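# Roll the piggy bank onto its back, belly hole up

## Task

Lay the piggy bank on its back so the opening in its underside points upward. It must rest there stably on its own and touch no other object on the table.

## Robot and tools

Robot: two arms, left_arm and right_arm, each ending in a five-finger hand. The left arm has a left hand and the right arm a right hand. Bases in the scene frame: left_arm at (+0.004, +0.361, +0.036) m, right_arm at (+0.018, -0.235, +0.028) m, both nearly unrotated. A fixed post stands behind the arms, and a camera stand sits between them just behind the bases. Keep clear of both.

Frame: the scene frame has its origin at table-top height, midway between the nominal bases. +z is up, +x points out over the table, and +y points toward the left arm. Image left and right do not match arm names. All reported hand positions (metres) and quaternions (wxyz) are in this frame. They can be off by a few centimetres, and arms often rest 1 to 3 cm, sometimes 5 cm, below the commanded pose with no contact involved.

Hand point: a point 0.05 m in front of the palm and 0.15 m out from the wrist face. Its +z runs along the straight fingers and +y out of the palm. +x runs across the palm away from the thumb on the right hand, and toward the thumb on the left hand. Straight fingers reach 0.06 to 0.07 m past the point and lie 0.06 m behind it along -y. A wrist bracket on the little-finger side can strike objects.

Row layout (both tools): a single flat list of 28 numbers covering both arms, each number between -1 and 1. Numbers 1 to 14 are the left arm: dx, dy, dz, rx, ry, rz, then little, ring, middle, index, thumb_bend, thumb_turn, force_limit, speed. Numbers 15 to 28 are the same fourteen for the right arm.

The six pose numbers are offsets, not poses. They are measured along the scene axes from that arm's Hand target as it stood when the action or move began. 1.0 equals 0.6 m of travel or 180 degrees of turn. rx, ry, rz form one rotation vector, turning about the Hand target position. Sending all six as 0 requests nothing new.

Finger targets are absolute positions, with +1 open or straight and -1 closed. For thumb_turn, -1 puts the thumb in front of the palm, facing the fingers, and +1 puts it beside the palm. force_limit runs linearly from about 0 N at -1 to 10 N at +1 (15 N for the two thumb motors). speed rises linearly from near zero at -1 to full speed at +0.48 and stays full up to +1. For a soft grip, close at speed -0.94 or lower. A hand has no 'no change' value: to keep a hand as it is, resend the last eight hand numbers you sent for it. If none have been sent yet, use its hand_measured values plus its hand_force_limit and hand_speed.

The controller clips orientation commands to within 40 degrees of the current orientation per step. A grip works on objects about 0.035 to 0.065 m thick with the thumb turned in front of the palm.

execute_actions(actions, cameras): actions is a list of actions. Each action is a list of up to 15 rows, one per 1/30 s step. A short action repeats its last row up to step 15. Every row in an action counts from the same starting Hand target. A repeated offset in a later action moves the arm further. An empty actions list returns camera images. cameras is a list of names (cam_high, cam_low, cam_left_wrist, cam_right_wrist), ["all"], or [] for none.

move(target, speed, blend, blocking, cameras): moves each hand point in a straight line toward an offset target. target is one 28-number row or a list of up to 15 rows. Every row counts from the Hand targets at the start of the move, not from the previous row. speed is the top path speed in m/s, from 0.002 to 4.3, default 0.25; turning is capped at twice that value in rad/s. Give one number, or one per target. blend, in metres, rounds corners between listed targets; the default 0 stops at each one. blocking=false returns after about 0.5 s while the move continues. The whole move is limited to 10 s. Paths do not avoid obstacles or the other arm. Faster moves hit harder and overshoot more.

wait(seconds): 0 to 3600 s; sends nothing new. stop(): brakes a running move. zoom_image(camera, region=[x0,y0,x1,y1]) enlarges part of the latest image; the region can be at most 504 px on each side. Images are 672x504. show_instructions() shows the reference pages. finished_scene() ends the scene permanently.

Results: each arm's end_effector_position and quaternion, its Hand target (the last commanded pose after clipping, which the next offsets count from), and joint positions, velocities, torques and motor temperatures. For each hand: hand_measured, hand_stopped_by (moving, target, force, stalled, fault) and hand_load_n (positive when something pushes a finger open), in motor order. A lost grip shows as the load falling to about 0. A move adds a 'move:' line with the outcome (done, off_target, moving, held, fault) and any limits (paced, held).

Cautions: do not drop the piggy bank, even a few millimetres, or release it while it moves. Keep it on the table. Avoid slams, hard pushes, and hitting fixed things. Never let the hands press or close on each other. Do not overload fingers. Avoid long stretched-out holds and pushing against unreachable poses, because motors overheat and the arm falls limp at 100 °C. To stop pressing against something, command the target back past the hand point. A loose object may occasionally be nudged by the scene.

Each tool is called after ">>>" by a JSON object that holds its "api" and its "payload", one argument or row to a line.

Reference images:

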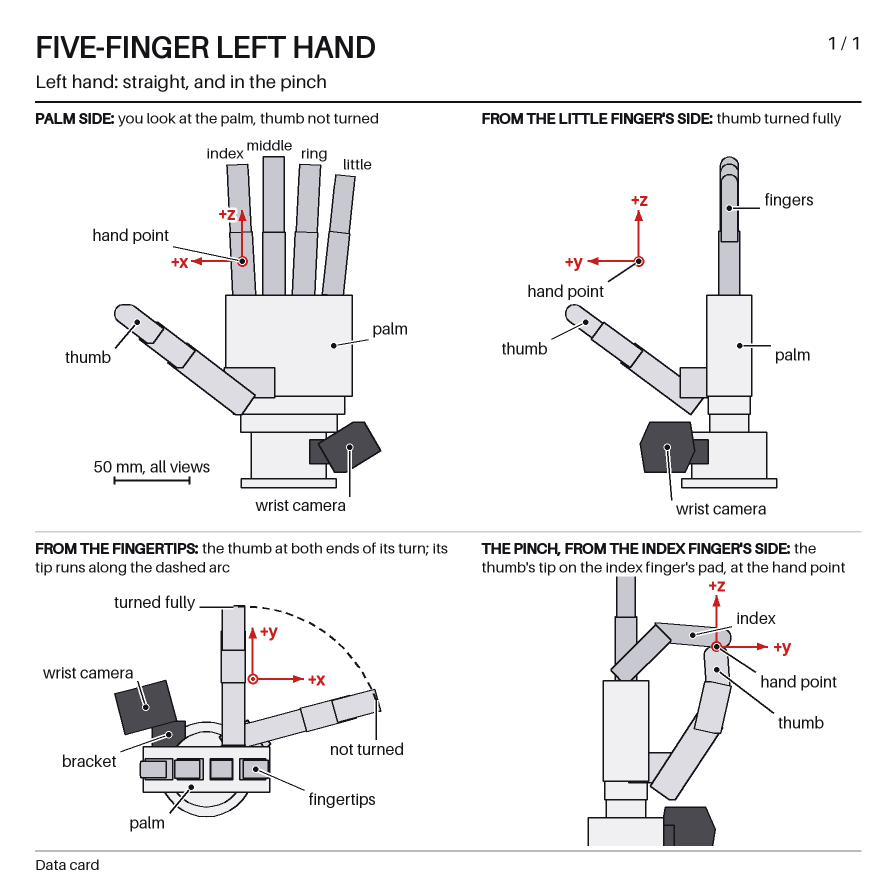

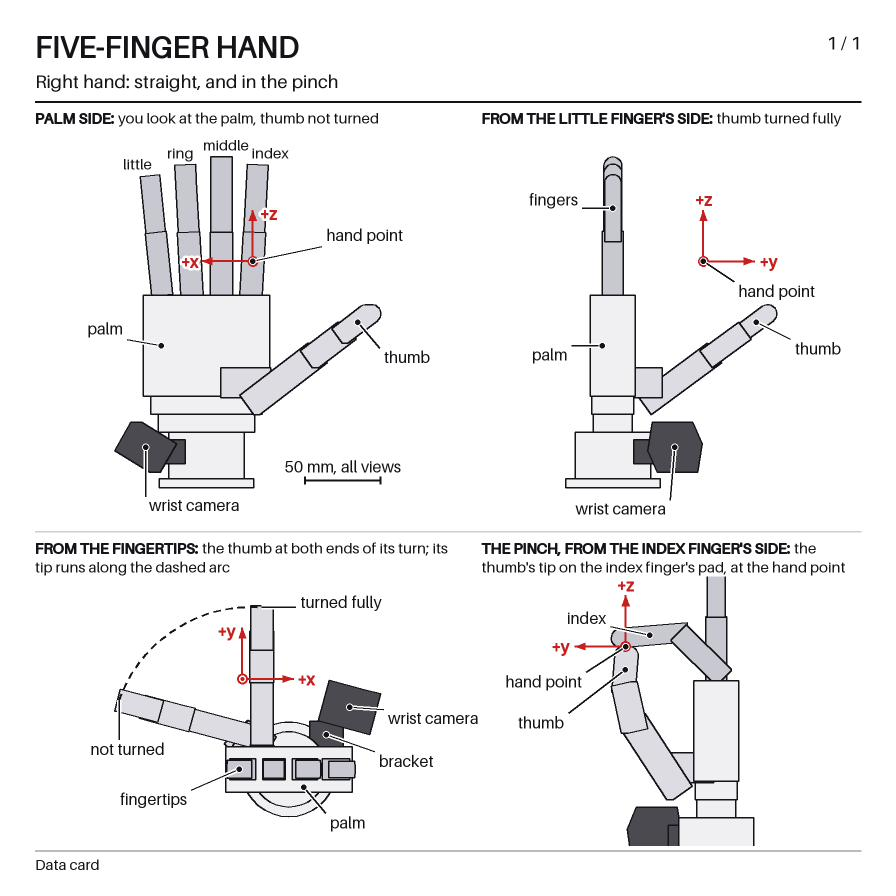

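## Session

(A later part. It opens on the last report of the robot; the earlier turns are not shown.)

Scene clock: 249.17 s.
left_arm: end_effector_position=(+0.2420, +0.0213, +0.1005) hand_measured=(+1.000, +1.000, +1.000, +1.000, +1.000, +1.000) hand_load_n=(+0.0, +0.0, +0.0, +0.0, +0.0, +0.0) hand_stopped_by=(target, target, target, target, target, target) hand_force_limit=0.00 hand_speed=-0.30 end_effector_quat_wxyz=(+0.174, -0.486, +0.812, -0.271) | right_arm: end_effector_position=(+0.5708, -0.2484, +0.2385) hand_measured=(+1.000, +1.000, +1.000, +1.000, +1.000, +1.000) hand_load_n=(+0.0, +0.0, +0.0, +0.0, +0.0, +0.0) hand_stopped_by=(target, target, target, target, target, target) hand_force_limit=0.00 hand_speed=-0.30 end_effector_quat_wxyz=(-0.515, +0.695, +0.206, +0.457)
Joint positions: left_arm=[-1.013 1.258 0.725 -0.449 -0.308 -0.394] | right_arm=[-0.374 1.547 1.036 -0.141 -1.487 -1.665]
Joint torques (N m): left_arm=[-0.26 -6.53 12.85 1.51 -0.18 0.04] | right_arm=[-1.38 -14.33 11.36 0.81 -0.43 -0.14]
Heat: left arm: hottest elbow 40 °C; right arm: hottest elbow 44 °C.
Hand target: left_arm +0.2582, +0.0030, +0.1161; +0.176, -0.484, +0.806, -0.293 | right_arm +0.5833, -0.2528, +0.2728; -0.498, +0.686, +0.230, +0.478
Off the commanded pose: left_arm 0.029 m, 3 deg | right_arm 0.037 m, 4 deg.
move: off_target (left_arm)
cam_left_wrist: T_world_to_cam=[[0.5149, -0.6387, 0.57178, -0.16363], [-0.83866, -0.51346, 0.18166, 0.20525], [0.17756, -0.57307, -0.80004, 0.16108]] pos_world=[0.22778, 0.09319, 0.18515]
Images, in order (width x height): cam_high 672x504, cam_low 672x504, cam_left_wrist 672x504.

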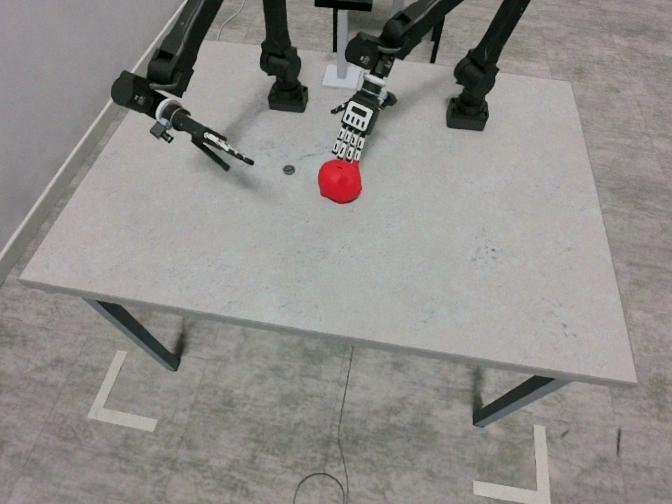

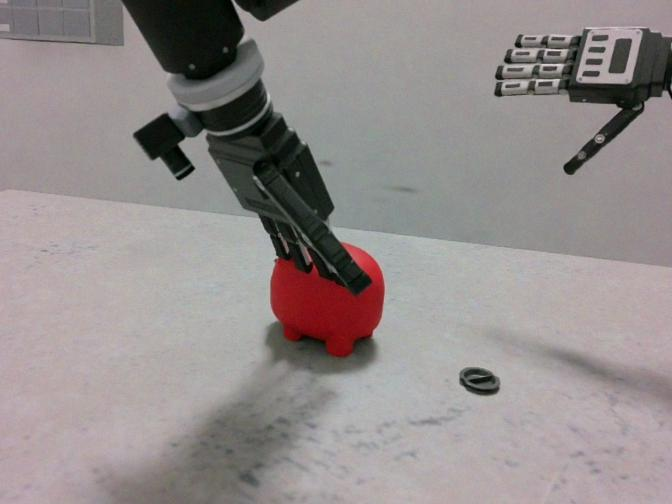

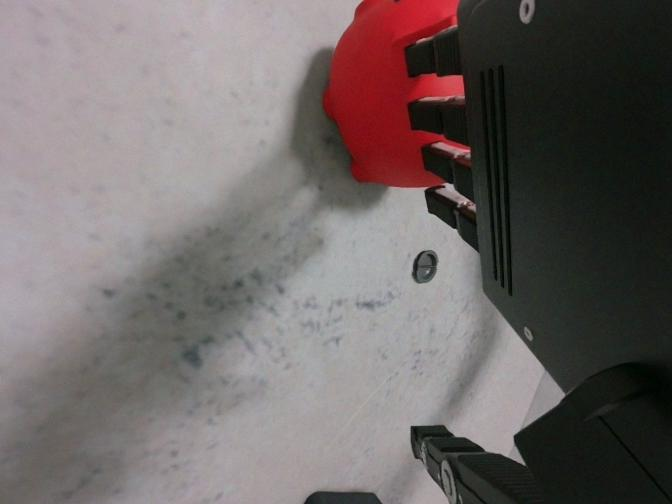

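>>> {"api": "zoom_image", "payload": {
  "camera": "cam_high",
  "region": [290, 90, 400, 220]
}}

>>> {"api": "zoom_image", "payload": {
  "camera": "cam_low",
  "region": [230, 215, 400, 375]
}}

Scaled by 3.877 from the camera's image (finer frame: 960x720).

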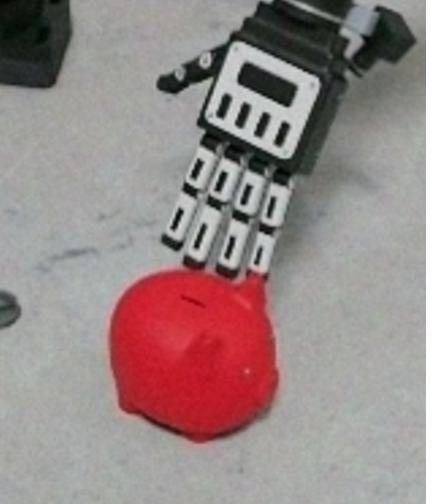

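Scaled by 2.965 from the camera's image (finer frame: 960x720).

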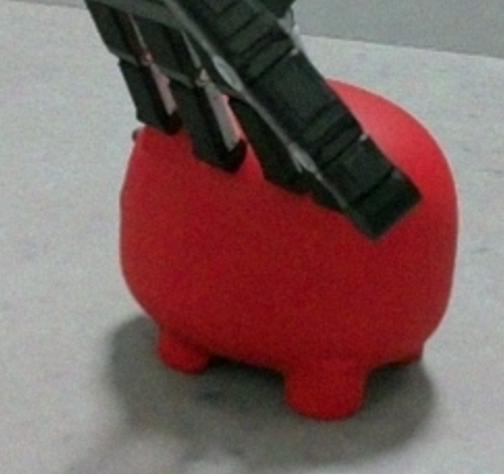

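>>> {"api": "move", "payload": {
  "target": [
    [-0.055, 0.045, 0.015, 0, 0, 0, 1, 1, 1, 1, 1, 1, 0, -0.3, 0, 0, 0, 0, 0, 0, 1, 1, 1, 1, 1, 1, 0, -0.3],
    [-0.055, 0.115, -0.06, 0, 0, 0, 1, 1, 1, 1, 1, 1, 0, -0.3, 0, 0, 0, 0, 0, 0, 1, 1, 1, 1, 1, 1, 0, -0.3],
    [0.045, 0.11, -0.06, 0, 0, 0, 1, 1, 1, 1, 1, 1, 0, -0.3, 0, 0, 0, 0, 0, 0, 1, 1, 1, 1, 1, 1, 0, -0.3]
  ],
  "speed": 0.08,
  "blend": [0.01, 0.01, 0],
  "cameras": ["cam_low", "cam_left_wrist", "cam_high"]
}}

Scene clock: 305.60 s.
left_arm: end_effector_position=(+0.2656, +0.0861, +0.0640) hand_measured=(+1.000, +1.000, +1.000, +1.000, +1.000, +1.000) hand_load_n=(+0.0, +0.0, +0.0, +0.0, +0.0, -0.5) hand_stopped_by=(target, target, target, target, target, target) hand_force_limit=0.00 hand_speed=-0.30 end_effector_quat_wxyz=(+0.170, -0.489, +0.812, -0.269) | right_arm: end_effector_position=(+0.5708, -0.2484, +0.2385) hand_measured=(+1.000, +1.000, +1.000, +1.000, +1.000, +1.000) hand_load_n=(+0.0, +0.0, +0.0, +0.0, +0.0, +0.0) hand_stopped_by=(target, target, target, target, target, target) hand_force_limit=0.00 hand_speed=-0.30 end_effector_quat_wxyz=(-0.515, +0.695, +0.206, +0.457)
Joint positions: left_arm=[-0.824 1.224 0.579 -0.304 -0.195 -0.243] | right_arm=[-0.374 1.547 1.036 -0.141 -1.487 -1.665]
Joint torques (N m): left_arm=[-0.03 -5.95 12.42 1.77 -0.07 0.08] | right_arm=[-1.38 -14.27 11.36 0.8 -0.43 -0.14]
Heat: left arm: hottest elbow 41 °C; right arm: hottest elbow 45 °C.
Hand target: left_arm +0.2853, +0.0689, +0.0803; +0.176, -0.484, +0.806, -0.293 | right_arm +0.5833, -0.2528, +0.2728; -0.498, +0.686, +0.230, +0.478
Off the commanded pose: left_arm 0.031 m, 3 deg | right_arm 0.037 m, 4 deg.
move: off_target (left_arm)
cam_left_wrist: T_world_to_cam=[[0.52285, -0.63618, 0.56737, -0.11554], [-0.83507, -0.51591, 0.19106, 0.26365], [0.17117, -0.57369, -0.80099, 0.16661]] pos_world=[0.25205, 0.15809, 0.14863]
Images, in order (width x height): cam_high 672x504, cam_low 672x504, cam_left_wrist 672x504.

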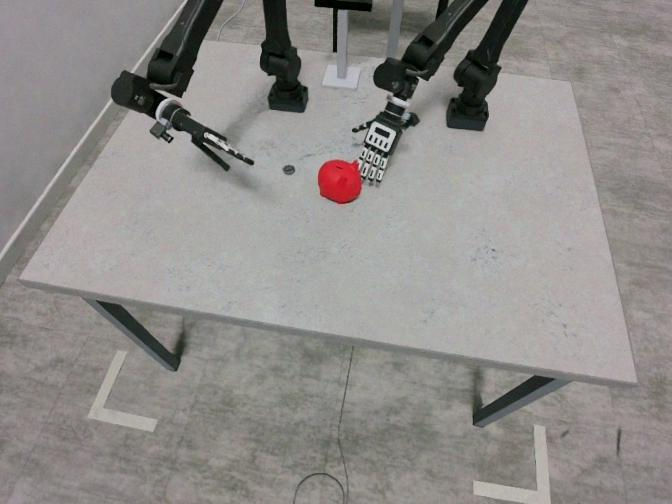

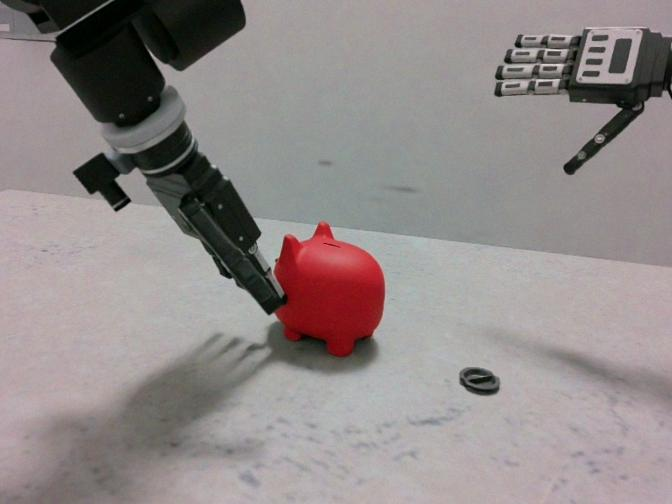

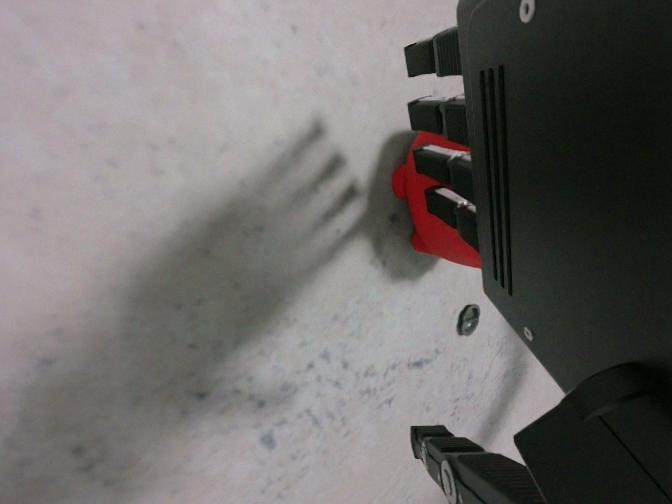

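>>> {"api": "move", "payload": {
  "target": [0.1, -0.02, 0.02, 0, 0, 0, 1, 1, 1, 1, 1, 1, 0, -0.3, 0, 0, 0, 0, 0, 0, 1, 1, 1, 1, 1, 1, 0, -0.3],
  "speed": 0.08,
  "cameras": ["cam_low", "cam_left_wrist", "cam_high"]
}}

Scene clock: 309.83 s.
left_arm: end_effector_position=(+0.3252, +0.0711, +0.0763) hand_measured=(+1.000, +1.000, +1.000, +1.000, +1.000, +1.000) hand_load_n=(+0.0, +0.0, +0.0, +0.0, -0.5, +0.0) hand_stopped_by=(target, target, target, target, target, target) hand_force_limit=0.00 hand_speed=-0.30 end_effector_quat_wxyz=(+0.169, -0.489, +0.811, -0.273) | right_arm: end_effector_position=(+0.5708, -0.2484, +0.2385) hand_measured=(+1.000, +1.000, +1.000, +1.000, +1.000, +1.000) hand_load_n=(+0.0, +0.0, +0.0, +0.0, +0.0, +0.0) hand_stopped_by=(target, target, target, target, target, target) hand_force_limit=0.00 hand_speed=-0.30 end_effector_quat_wxyz=(-0.515, +0.695, +0.206, +0.457)
Joint positions: left_arm=[-0.733 1.348 0.722 -0.304 -0.137 -0.171] | right_arm=[-0.374 1.547 1.036 -0.141 -1.487 -1.665]
Joint torques (N m): left_arm=[-0.38 -8.12 12.59 1.42 0 0.07] | right_arm=[-1.38 -14.27 11.36 0.8 -0.43 -0.14]
Motor temperatures (°C): left_arm=[30 34 42 30 29 30] | right_arm=[32 37 46 29 30 30]
Heat: left arm: hottest elbow 42 °C; right arm: hottest elbow 46 °C.
Hand target: left_arm +0.3452, +0.0568, +0.0923; +0.176, -0.484, +0.806, -0.293 | right_arm +0.5833, -0.2528, +0.2728; -0.498, +0.686, +0.230, +0.478
Off the commanded pose: left_arm 0.029 m, 3 deg | right_arm 0.037 m, 4 deg.
move: off_target (left_arm)
cam_left_wrist: T_world_to_cam=[[0.52155, -0.63162, 0.57362, -0.16362], [-0.83549, -0.51444, 0.19318, 0.30307], [0.17307, -0.58, -0.79602, 0.15707]] pos_world=[0.31136, 0.14367, 0.16034]
Images, in order (width x height): cam_high 672x504, cam_low 672x504, cam_left_wrist 672x504.

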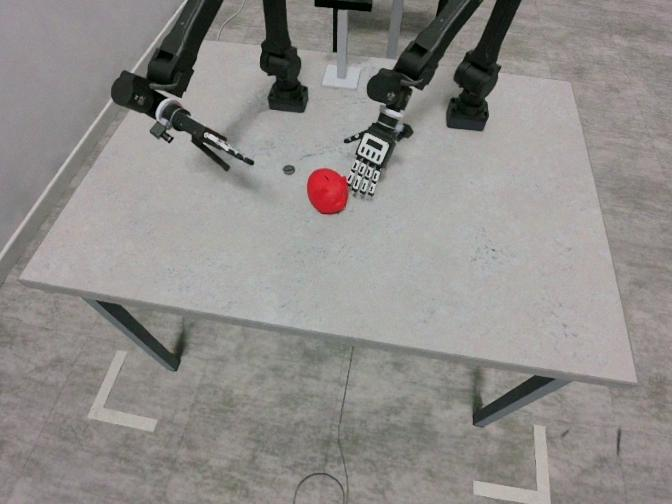

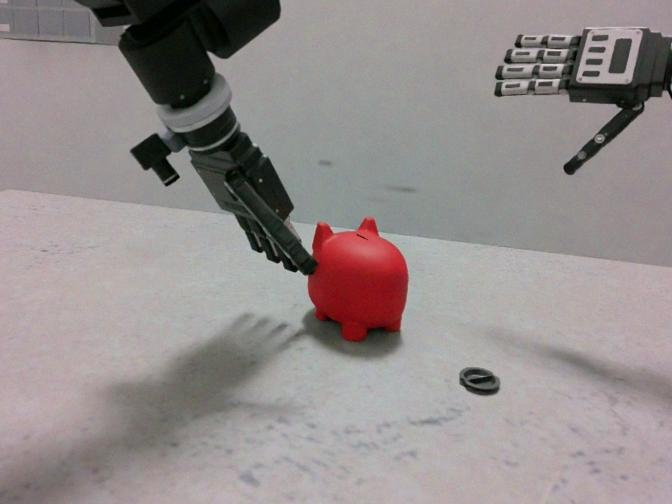

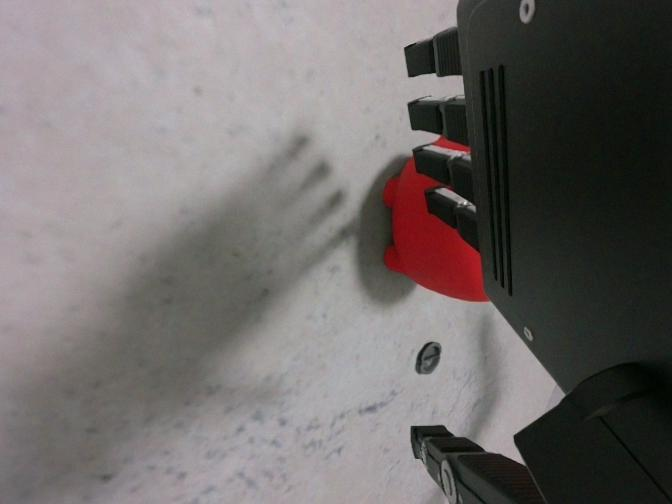

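>>> {"api": "move", "payload": {
  "target": [0.08, -0.03, 0.0, 0, 0, 0, 1, 1, 1, 1, 1, 1, 0, -0.3, 0, 0, 0, 0, 0, 0, 1, 1, 1, 1, 1, 1, 0, -0.3],
  "speed": 0.08,
  "cameras": ["cam_low", "cam_left_wrist", "cam_high"]
}}

>>> {"api": "zoom_image", "payload": {
  "camera": "cam_high",
  "region": [280, 130, 400, 240]
}}

Scene clock: 316.23 s.
left_arm: end_effector_position=(+0.3721, +0.0520, +0.0763) hand_measured=(+1.000, +1.000, +1.000, +1.000, +1.000, +1.000) hand_load_n=(+0.0, +0.0, +0.0, +0.0, +0.0, +0.0) hand_stopped_by=(target, target, target, target, target, target) hand_force_limit=0.00 hand_speed=-0.30 end_effector_quat_wxyz=(+0.168, -0.489, +0.811, -0.272) | right_arm: end_effector_position=(+0.5708, -0.2484, +0.2385) hand_measured=(+1.000, +1.000, +1.000, +1.000, +1.000, +1.000) hand_load_n=(+0.0, +0.0, +0.0, +0.0, +0.0, +0.0) hand_stopped_by=(target, target, target, target, target, target) hand_force_limit=0.00 hand_speed=-0.30 end_effector_quat_wxyz=(-0.515, +0.695, +0.206, +0.457)
Joint positions: left_arm=[-0.694 1.473 0.849 -0.304 -0.112 -0.139] | right_arm=[-0.374 1.547 1.036 -0.141 -1.487 -1.665]
Joint torques (N m): left_arm=[-0.03 -10.4 12.74 1.32 0.01 0.05] | right_arm=[-1.44 -14.33 11.36 0.8 -0.43 -0.14]
Heat: left arm: hottest elbow 42 °C; right arm: hottest elbow 46 °C.
Hand target: left_arm +0.3932, +0.0390, +0.0921; +0.176, -0.484, +0.806, -0.293 | right_arm +0.5833, -0.2528, +0.2728; -0.498, +0.686, +0.230, +0.478
Off the commanded pose: left_arm 0.030 m, 3 deg | right_arm 0.037 m, 4 deg.
move: off_target (left_arm)
cam_left_wrist: T_world_to_cam=[[0.52264, -0.6316, 0.57265, -0.20042], [-0.83526, -0.51394, 0.19546, 0.33224], [0.17086, -0.58047, -0.79616, 0.13867]] pos_world=[0.35855, 0.12466, 0.16024]
Images, in order (width x height): cam_high 672x504, cam_low 672x504, cam_left_wrist 672x504.

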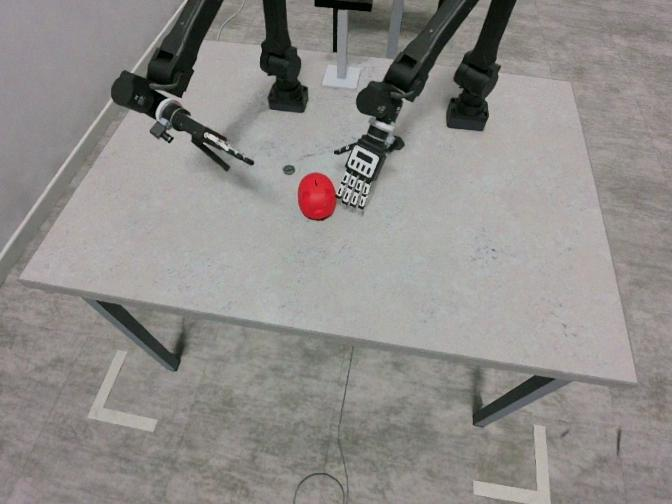

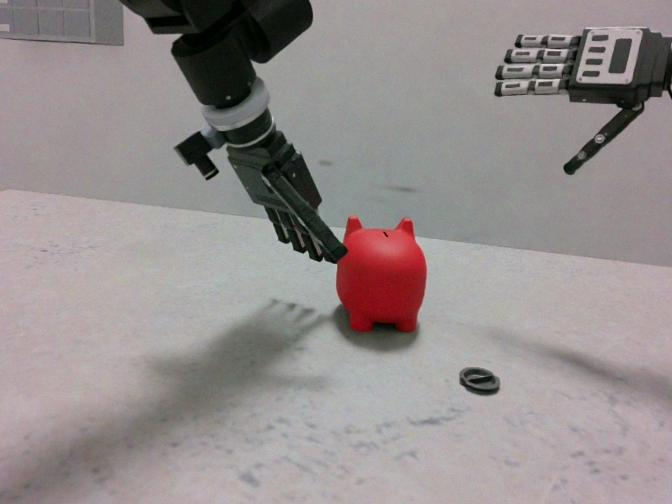

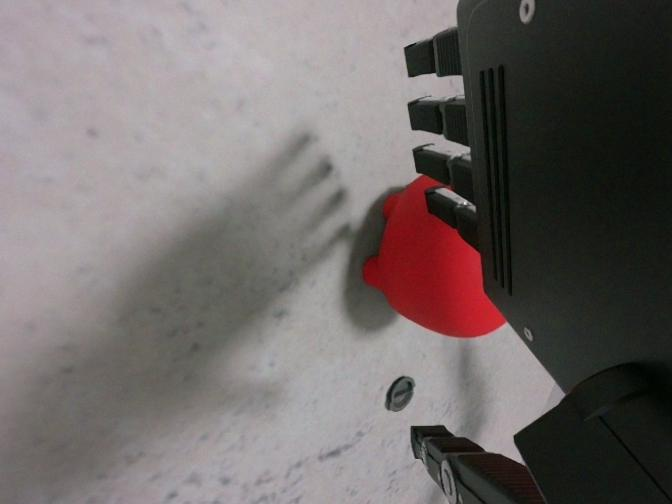

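Scaled by 4.200 from the camera's image (finer frame: 960x720).

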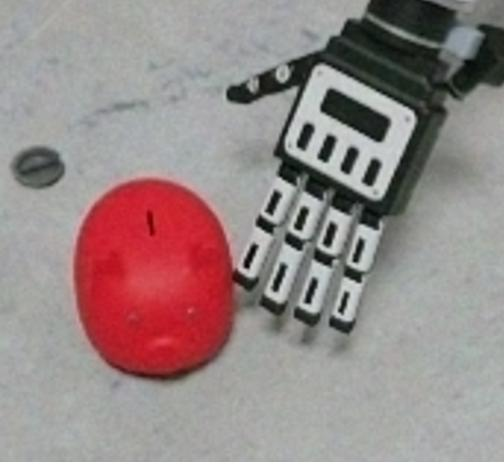

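>>> {"api": "move", "payload": {
  "target": [
    [0, 0.08, 0.18, 0, 0, 0, 1, 1, 1, 1, 0.2, 1, 0, -0.3, -0.1, -0.04, 0.0, 0.06, 0.225, -0.243, 1, 1, 1, 1, 0.2, 1, 0, -0.3],
    [0.1, 0.32, 0.25, 0.002, 0.313, 0.661, 1, 1, 1, 1, 0.2, 1, 0, -0.3, -0.27, -0.083, -0.0, 0.1191, 0.451, -0.4866, 1, 1, 1, 1, 0.2, 1, 0, -0.3]
  ],
  "speed": 0.25,
  "blend": [0.03, 0],
  "cameras": ["all"]
}}

Scene clock: 410.87 s.
left_arm: end_effector_position=(+0.4560, +0.2291, +0.2265) hand_measured=(+1.000, +1.000, +1.000, +1.000, +0.200, +1.000) hand_load_n=(+0.0, +0.0, +0.0, +0.0, +0.0, +0.0) hand_stopped_by=(target, target, target, target, target, target) hand_force_limit=0.00 hand_speed=-0.30 end_effector_quat_wxyz=(+0.024, +0.992, -0.003, -0.125) | right_arm: end_effector_position=(+0.4045, -0.3012, +0.2482) hand_measured=(+1.000, +1.000, +1.000, +1.000, +0.200, +1.000) hand_load_n=(+0.0, +0.0, +0.0, +0.0, +0.0, +0.0) hand_stopped_by=(target, target, target, target, target, target) hand_force_limit=0.00 hand_speed=-0.30 end_effector_quat_wxyz=(-0.172, +0.686, -0.687, +0.165)
Joint positions: left_arm=[-0.163 1.634 1.506 -1.685 0.079 -1.686] | right_arm=[-0.279 1.204 1.146 -1.049 -0.136 -0.243]
Joint torques (N m): left_arm=[-0.5 -16.32 9.18 -0.9 0.16 -0.15] | right_arm=[-0.91 -6.65 13.44 0.35 -0.03 -0.04]
Heat: left arm: hottest elbow 44 °C; right arm: hottest elbow 46 °C.
Hand target: left_arm +0.4531, +0.2310, +0.2421; +0.000, +0.976, +0.000, -0.216 | right_arm +0.4212, -0.3025, +0.2727; -0.183, +0.683, -0.683, +0.183
Off the commanded pose: left_arm 0.016 m, 11 deg | right_arm 0.030 m, 2 deg.
joint sent to its limit (left arm) — joint 4 (wrist pitch), lower limit. The joint targets are off in orientation, not in position.
move: off_target (left_arm, right_arm)
cam_left_wrist: T_world_to_cam=[[0.30327, 0.94468, -0.12491, -0.32153], [0.93043, -0.26526, 0.25287, -0.41116], [0.20575, -0.1929, -0.9594, 0.27909]] pos_world=[0.42264, 0.24852, 0.33156]
cam_right_wrist: T_world_to_cam=[[-0.84611, -0.32014, -0.42615, 0.34457], [-0.49382, 0.77173, 0.40072, 0.32279], [0.20058, 0.54949, -0.81106, 0.40467]] pos_world=[0.36978, -0.36115, 0.3457]

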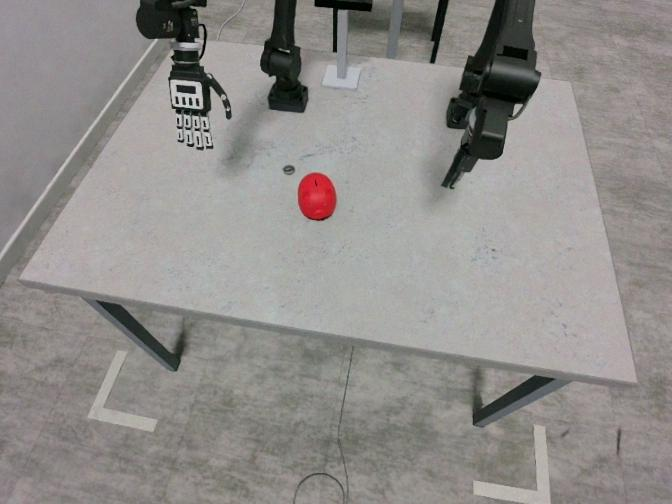

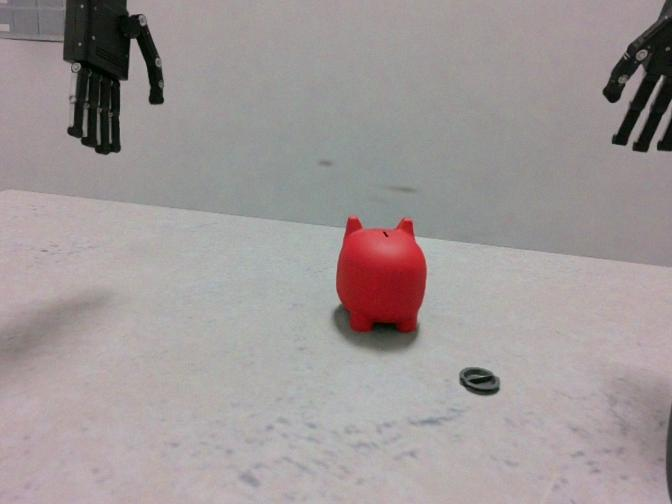

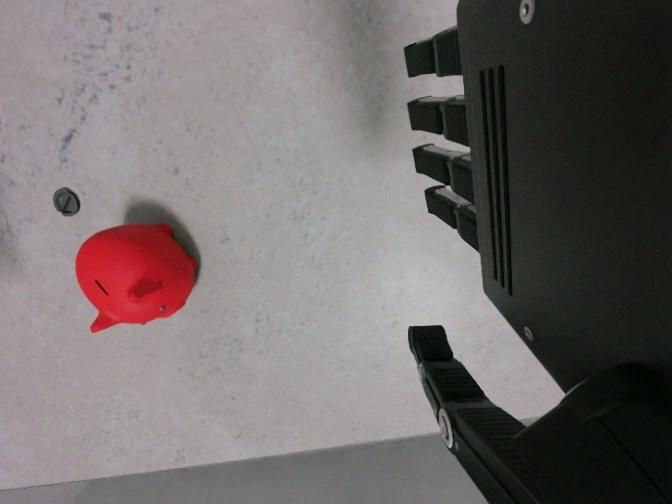

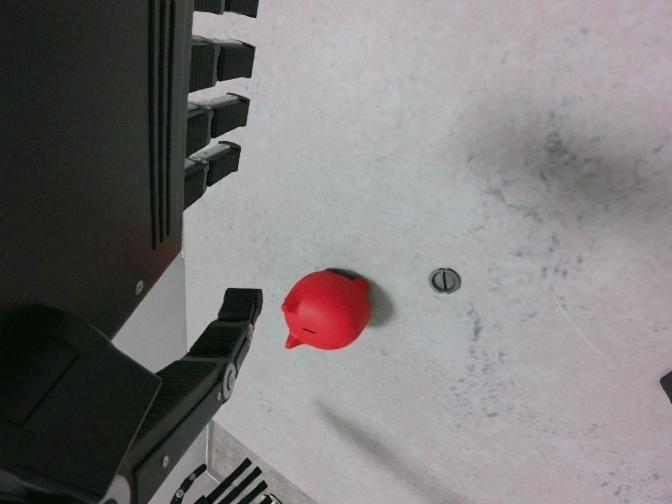

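>>> {"api": "move", "payload": {
  "target": [0.043, -0.05, -0.03, 0, -0.0833, 0, 1, 1, 1, 1, 0.2, 1, 0, -0.3, 0.096, 0.1, -0.08, 0.0882, 0.1739, -0.5007, 1, 1, 1, 1, 0.2, 1, 0, -0.3],
  "speed": 0.25,
  "cameras": ["all"]
}}

Scene clock: 435.70 s.
left_arm: end_effector_position=(+0.4643, +0.2063, +0.2177) hand_measured=(+1.000, +1.000, +1.000, +1.000, +0.200, +1.000) hand_load_n=(+0.0, +0.0, +0.0, +0.0, +0.0, +0.0) hand_stopped_by=(target, target, target, target, target, target) hand_force_limit=0.00 hand_speed=-0.30 end_effector_quat_wxyz=(-0.001, +0.995, -0.002, -0.104) | right_arm: end_effector_position=(+0.4627, -0.2472, +0.2075) hand_measured=(+1.000, +1.000, +1.000, +1.000, +0.200, +1.000) hand_load_n=(+0.0, +0.0, +0.0, +0.0, +0.0, +0.0) hand_stopped_by=(target, target, target, target, target, target) hand_force_limit=0.00 hand_speed=-0.30 end_effector_quat_wxyz=(-0.105, +0.003, +0.994, +0.004)
Joint positions: left_arm=[-0.23 1.644 1.506 -1.638 0.039 -1.761] | right_arm=[-0.164 1.595 1.439 -1.624 0.025 1.418]
Joint torques (N m): left_arm=[-1.14 -12.86 11.93 0.14 -0.2 -0.14] | right_arm=[-0.32 -12.1 11.7 -0.85 -0.05 -0.03]
Heat: left arm: hottest elbow 43 °C; right arm: hottest elbow 46 °C.
Hand target: left_arm +0.4790, +0.2010, +0.2242; +0.000, +0.996, +0.000, -0.087 | right_arm +0.4788, -0.2426, +0.2247; -0.087, +0.000, +0.996, +0.000
Off the commanded pose: left_arm 0.017 m, 2 deg | right_arm 0.024 m, 2 deg.
move: off_target (left_arm, right_arm)
cam_left_wrist: T_world_to_cam=[[0.30953, 0.94865, -0.06528, -0.32037], [0.91863, -0.28059, 0.27817, -0.41958], [0.24557, -0.14607, -0.95831, 0.23624]] pos_world=[0.42659, 0.22069, 0.32219]
cam_right_wrist: T_world_to_cam=[[-0.30607, 0.94758, 0.09173, 0.34978], [0.88109, 0.24546, 0.40426, -0.44095], [0.36055, 0.20455, -0.91003, 0.19154]] pos_world=[0.42652, -0.26239, 0.32048]

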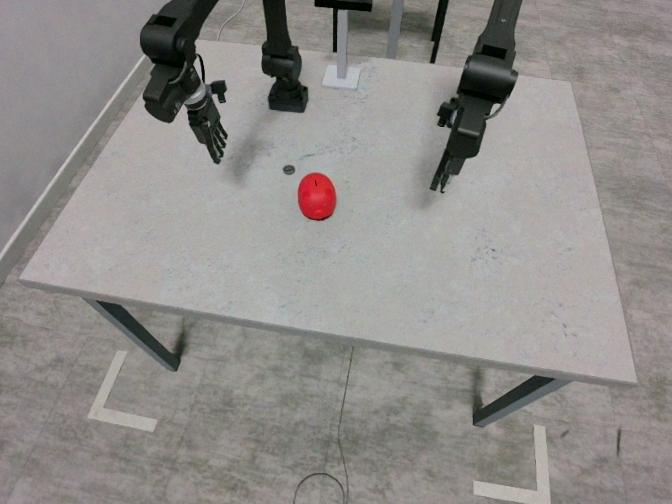

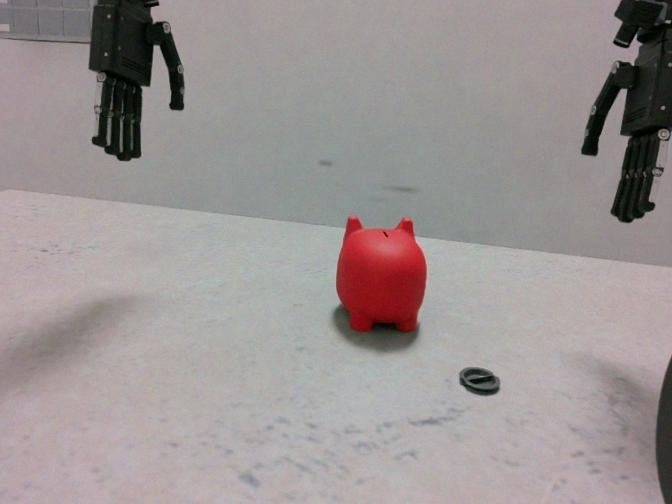

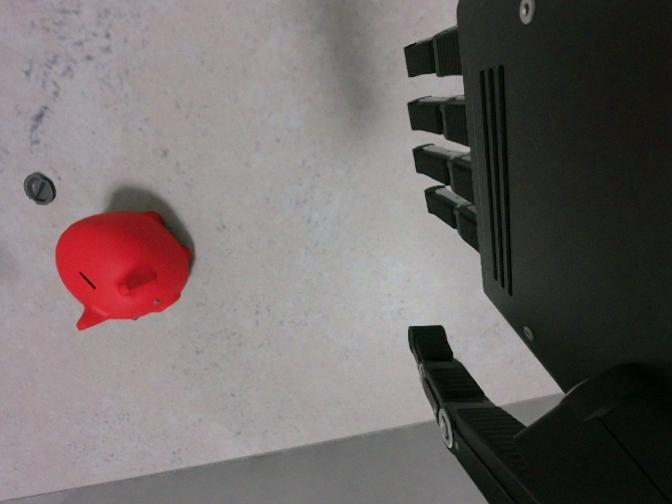

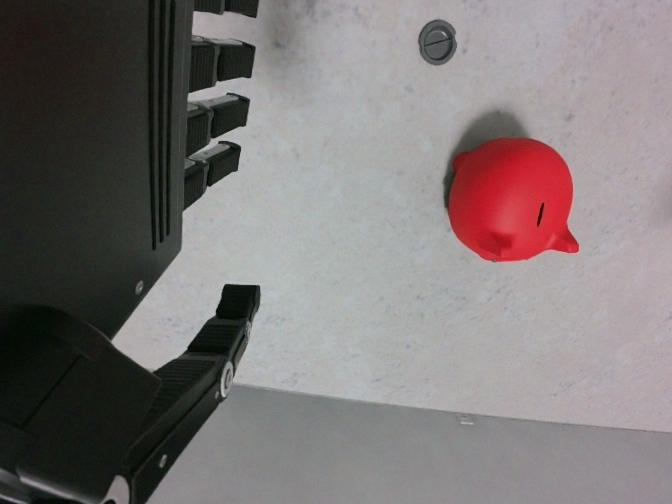

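>>> {"api": "move", "payload": {
  "target": [
    [0,0,0,0,0,0, 1, 1, 1, 1, 0.2, 1, 0, -0.3, 0.0237, 0.1, -0.208, 0,0,0, 1, 1, 1, 1, 0.2, 1, 0, -0.3],
    [0,0,0,0,0,0, 1, 1, 1, 1, 0.2, 1, 0, -0.3, 0.0237, 0.33, -0.208, 0,0,0, 1, 1, 1, 1, 0.2, 1, 0, -0.3]
  ],
  "speed": 0.12,
  "blend": [0.02, 0],
  "cameras": ["all"]
}}

Scene clock: 450.87 s.
left_arm: end_effector_position=(+0.4643, +0.2063, +0.2177) hand_measured=(+1.000, +1.000, +1.000, +1.000, +0.200, +1.000) hand_load_n=(+0.0, +0.5, -0.5, +0.0, +0.0, +0.0) hand_stopped_by=(target, target, target, target, target, target) hand_force_limit=0.00 hand_speed=-0.30 end_effector_quat_wxyz=(-0.001, +0.995, -0.002, -0.104) | right_arm: end_effector_position=(+0.4712, -0.0533, +0.0862) hand_measured=(+1.000, +1.000, +1.000, +1.000, +0.200, +1.000) hand_load_n=(+0.0, +0.0, +0.0, +0.0, +0.0, +0.0) hand_stopped_by=(target, target, target, target, target, target) hand_force_limit=0.00 hand_speed=-0.30 end_effector_quat_wxyz=(-0.110, -0.001, +0.994, -0.005)
Joint positions: left_arm=[-0.23 1.644 1.506 -1.638 0.039 -1.761] | right_arm=[0.256 1.741 1.296 -1.342 -0.046 1.823]
Joint torques (N m): left_arm=[-1.08 -12.81 11.93 0.09 -0.21 -0.15] | right_arm=[-1.03 -13.63 10.7 -0.27 -0.08 -0.04]
Heat: left arm: hottest elbow 43 °C; right arm: hottest elbow 46 °C.
Hand target: left_arm +0.4790, +0.2010, +0.2242; +0.000, +0.996, +0.000, -0.087 | right_arm +0.4931, -0.0445, +0.1000; -0.087, +0.000, +0.996, +0.000
Off the commanded pose: left_arm 0.017 m, 2 deg | right_arm 0.027 m, 3 deg.
move: off_target (right_arm)
cam_left_wrist: T_world_to_cam=[[0.30953, 0.94865, -0.06528, -0.32037], [0.91863, -0.28059, 0.27817, -0.41958], [0.24557, -0.14607, -0.95831, 0.23624]] pos_world=[0.42659, 0.22069, 0.32219]
cam_right_wrist: T_world_to_cam=[[-0.3137, 0.94624, 0.07892, 0.18446], [0.88315, 0.26023, 0.39028, -0.44591], [0.34876, 0.19213, -0.91731, 0.04388]] pos_world=[0.43637, -0.06694, 0.19972]

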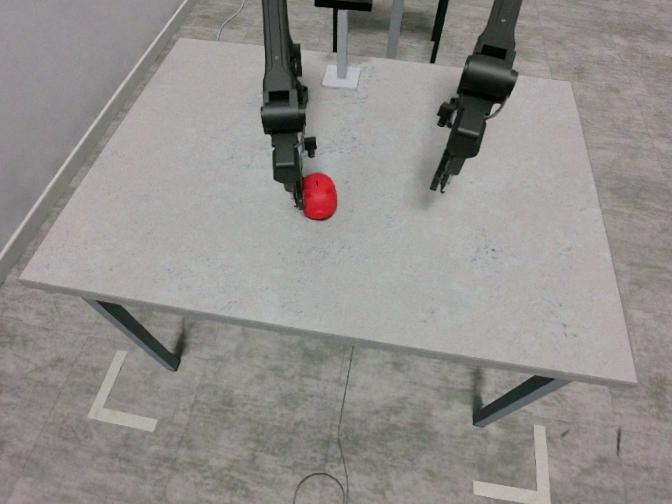

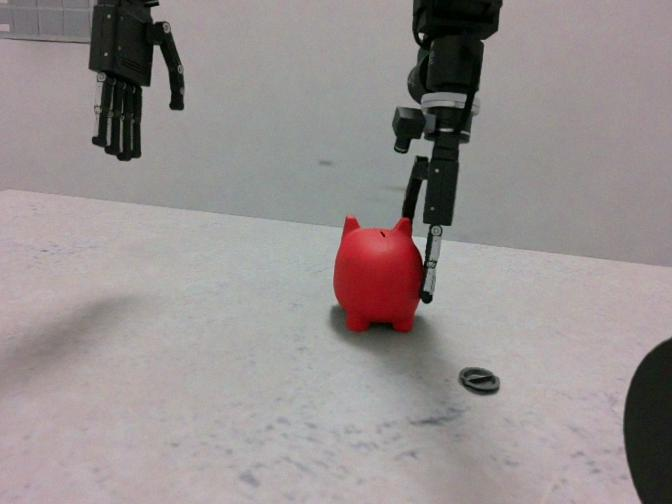

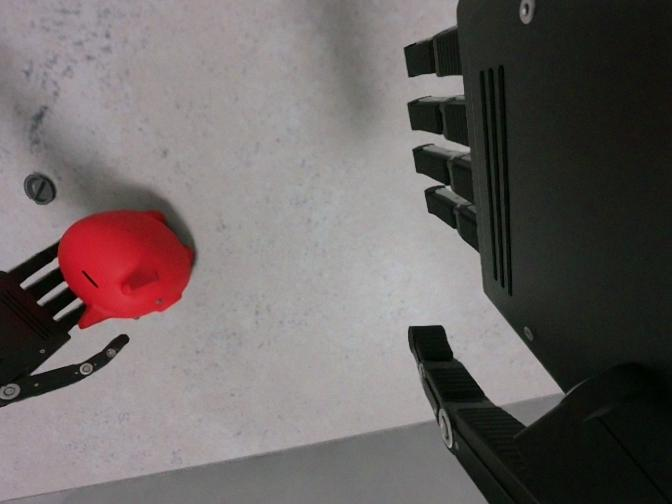

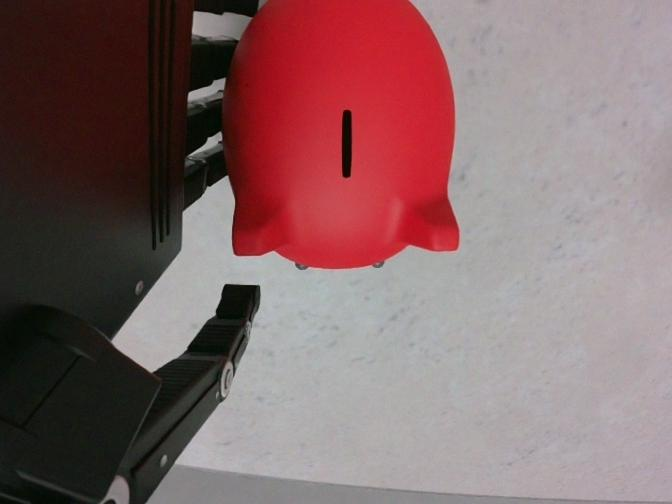

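>>> {"api": "move", "payload": {
  "target": [0,0,0,0,0,0, 1, 1, 1, 1, 0.2, 1, 0, -0.3, 0.0, 0.15, 0, 0,0,0, 1, 1, 1, 1, 0.2, 1, 0, -0.3],
  "speed": 0.08,
  "cameras": ["all"]
}}

Scene clock: 460.70 s.
left_arm: end_effector_position=(+0.4643, +0.2063, +0.2177) hand_measured=(+1.000, +1.000, +1.000, +1.000, +0.200, +1.000) hand_load_n=(+0.0, +0.0, +0.0, +0.0, +0.0, +0.0) hand_stopped_by=(target, target, target, target, target, target) hand_force_limit=0.00 hand_speed=-0.30 end_effector_quat_wxyz=(-0.001, +0.995, -0.002, -0.104) | right_arm: end_effector_position=(+0.4782, +0.0329, +0.0854) hand_measured=(+1.000, +1.000, +1.000, +1.000, +0.200, +1.000) hand_load_n=(+0.0, +0.0, +0.0, +0.0, +0.0, +0.0) hand_stopped_by=(target, target, target, target, target, target) hand_force_limit=0.00 hand_speed=-0.30 end_effector_quat_wxyz=(-0.101, +0.001, +0.995, -0.006)
Joint positions: left_arm=[-0.23 1.644 1.506 -1.638 0.039 -1.761] | right_arm=[0.418 1.813 1.397 -1.345 -0.072 1.987]
Joint torques (N m): left_arm=[-0.67 -12.92 11.84 0.09 -0.17 -0.17] | right_arm=[-0.73 -14.86 10.97 -0.8 -0.14 -0.04]
Heat: left arm: hottest elbow 44 °C; right arm: hottest elbow 46 °C.
Hand target: left_arm +0.4790, +0.2010, +0.2242; +0.000, +0.996, +0.000, -0.087 | right_arm +0.4931, +0.0455, +0.0999; -0.087, +0.000, +0.996, +0.000
Off the commanded pose: left_arm 0.017 m, 2 deg | right_arm 0.024 m, 2 deg.
move: off_target (right_arm)
cam_left_wrist: T_world_to_cam=[[0.30953, 0.94865, -0.06528, -0.32037], [0.91863, -0.28059, 0.27817, -0.41958], [0.24557, -0.14607, -0.95831, 0.23624]] pos_world=[0.42659, 0.22069, 0.32219]
cam_right_wrist: T_world_to_cam=[[-0.31233, 0.94732, 0.071, 0.10511], [0.87657, 0.25858, 0.40591, -0.47239], [0.36617, 0.18902, -0.91115, 0.01535]] pos_world=[0.44129, 0.01968, 0.19828]

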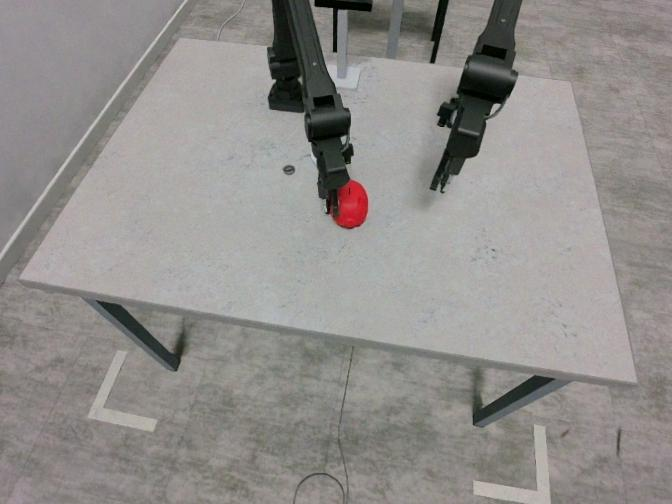

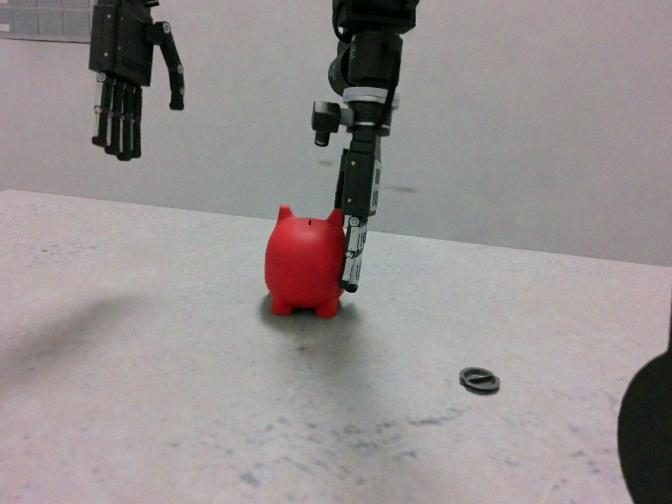

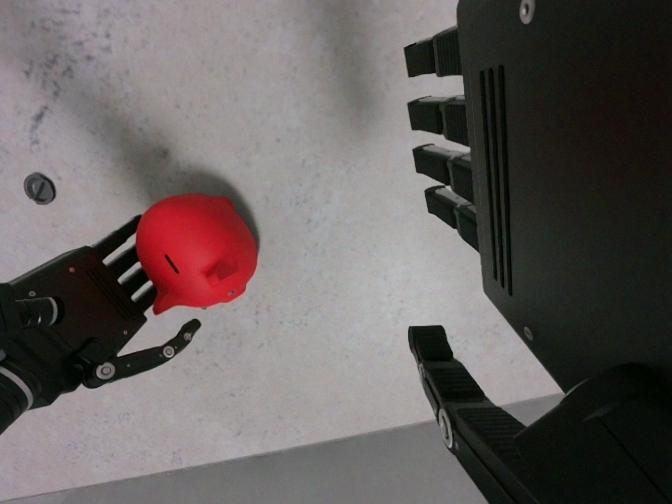

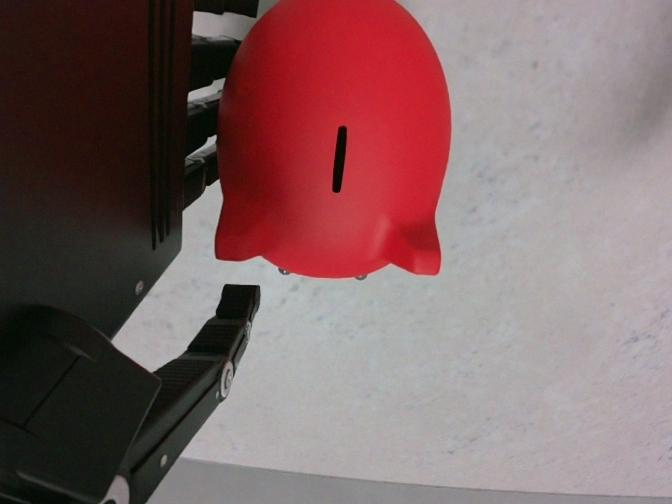

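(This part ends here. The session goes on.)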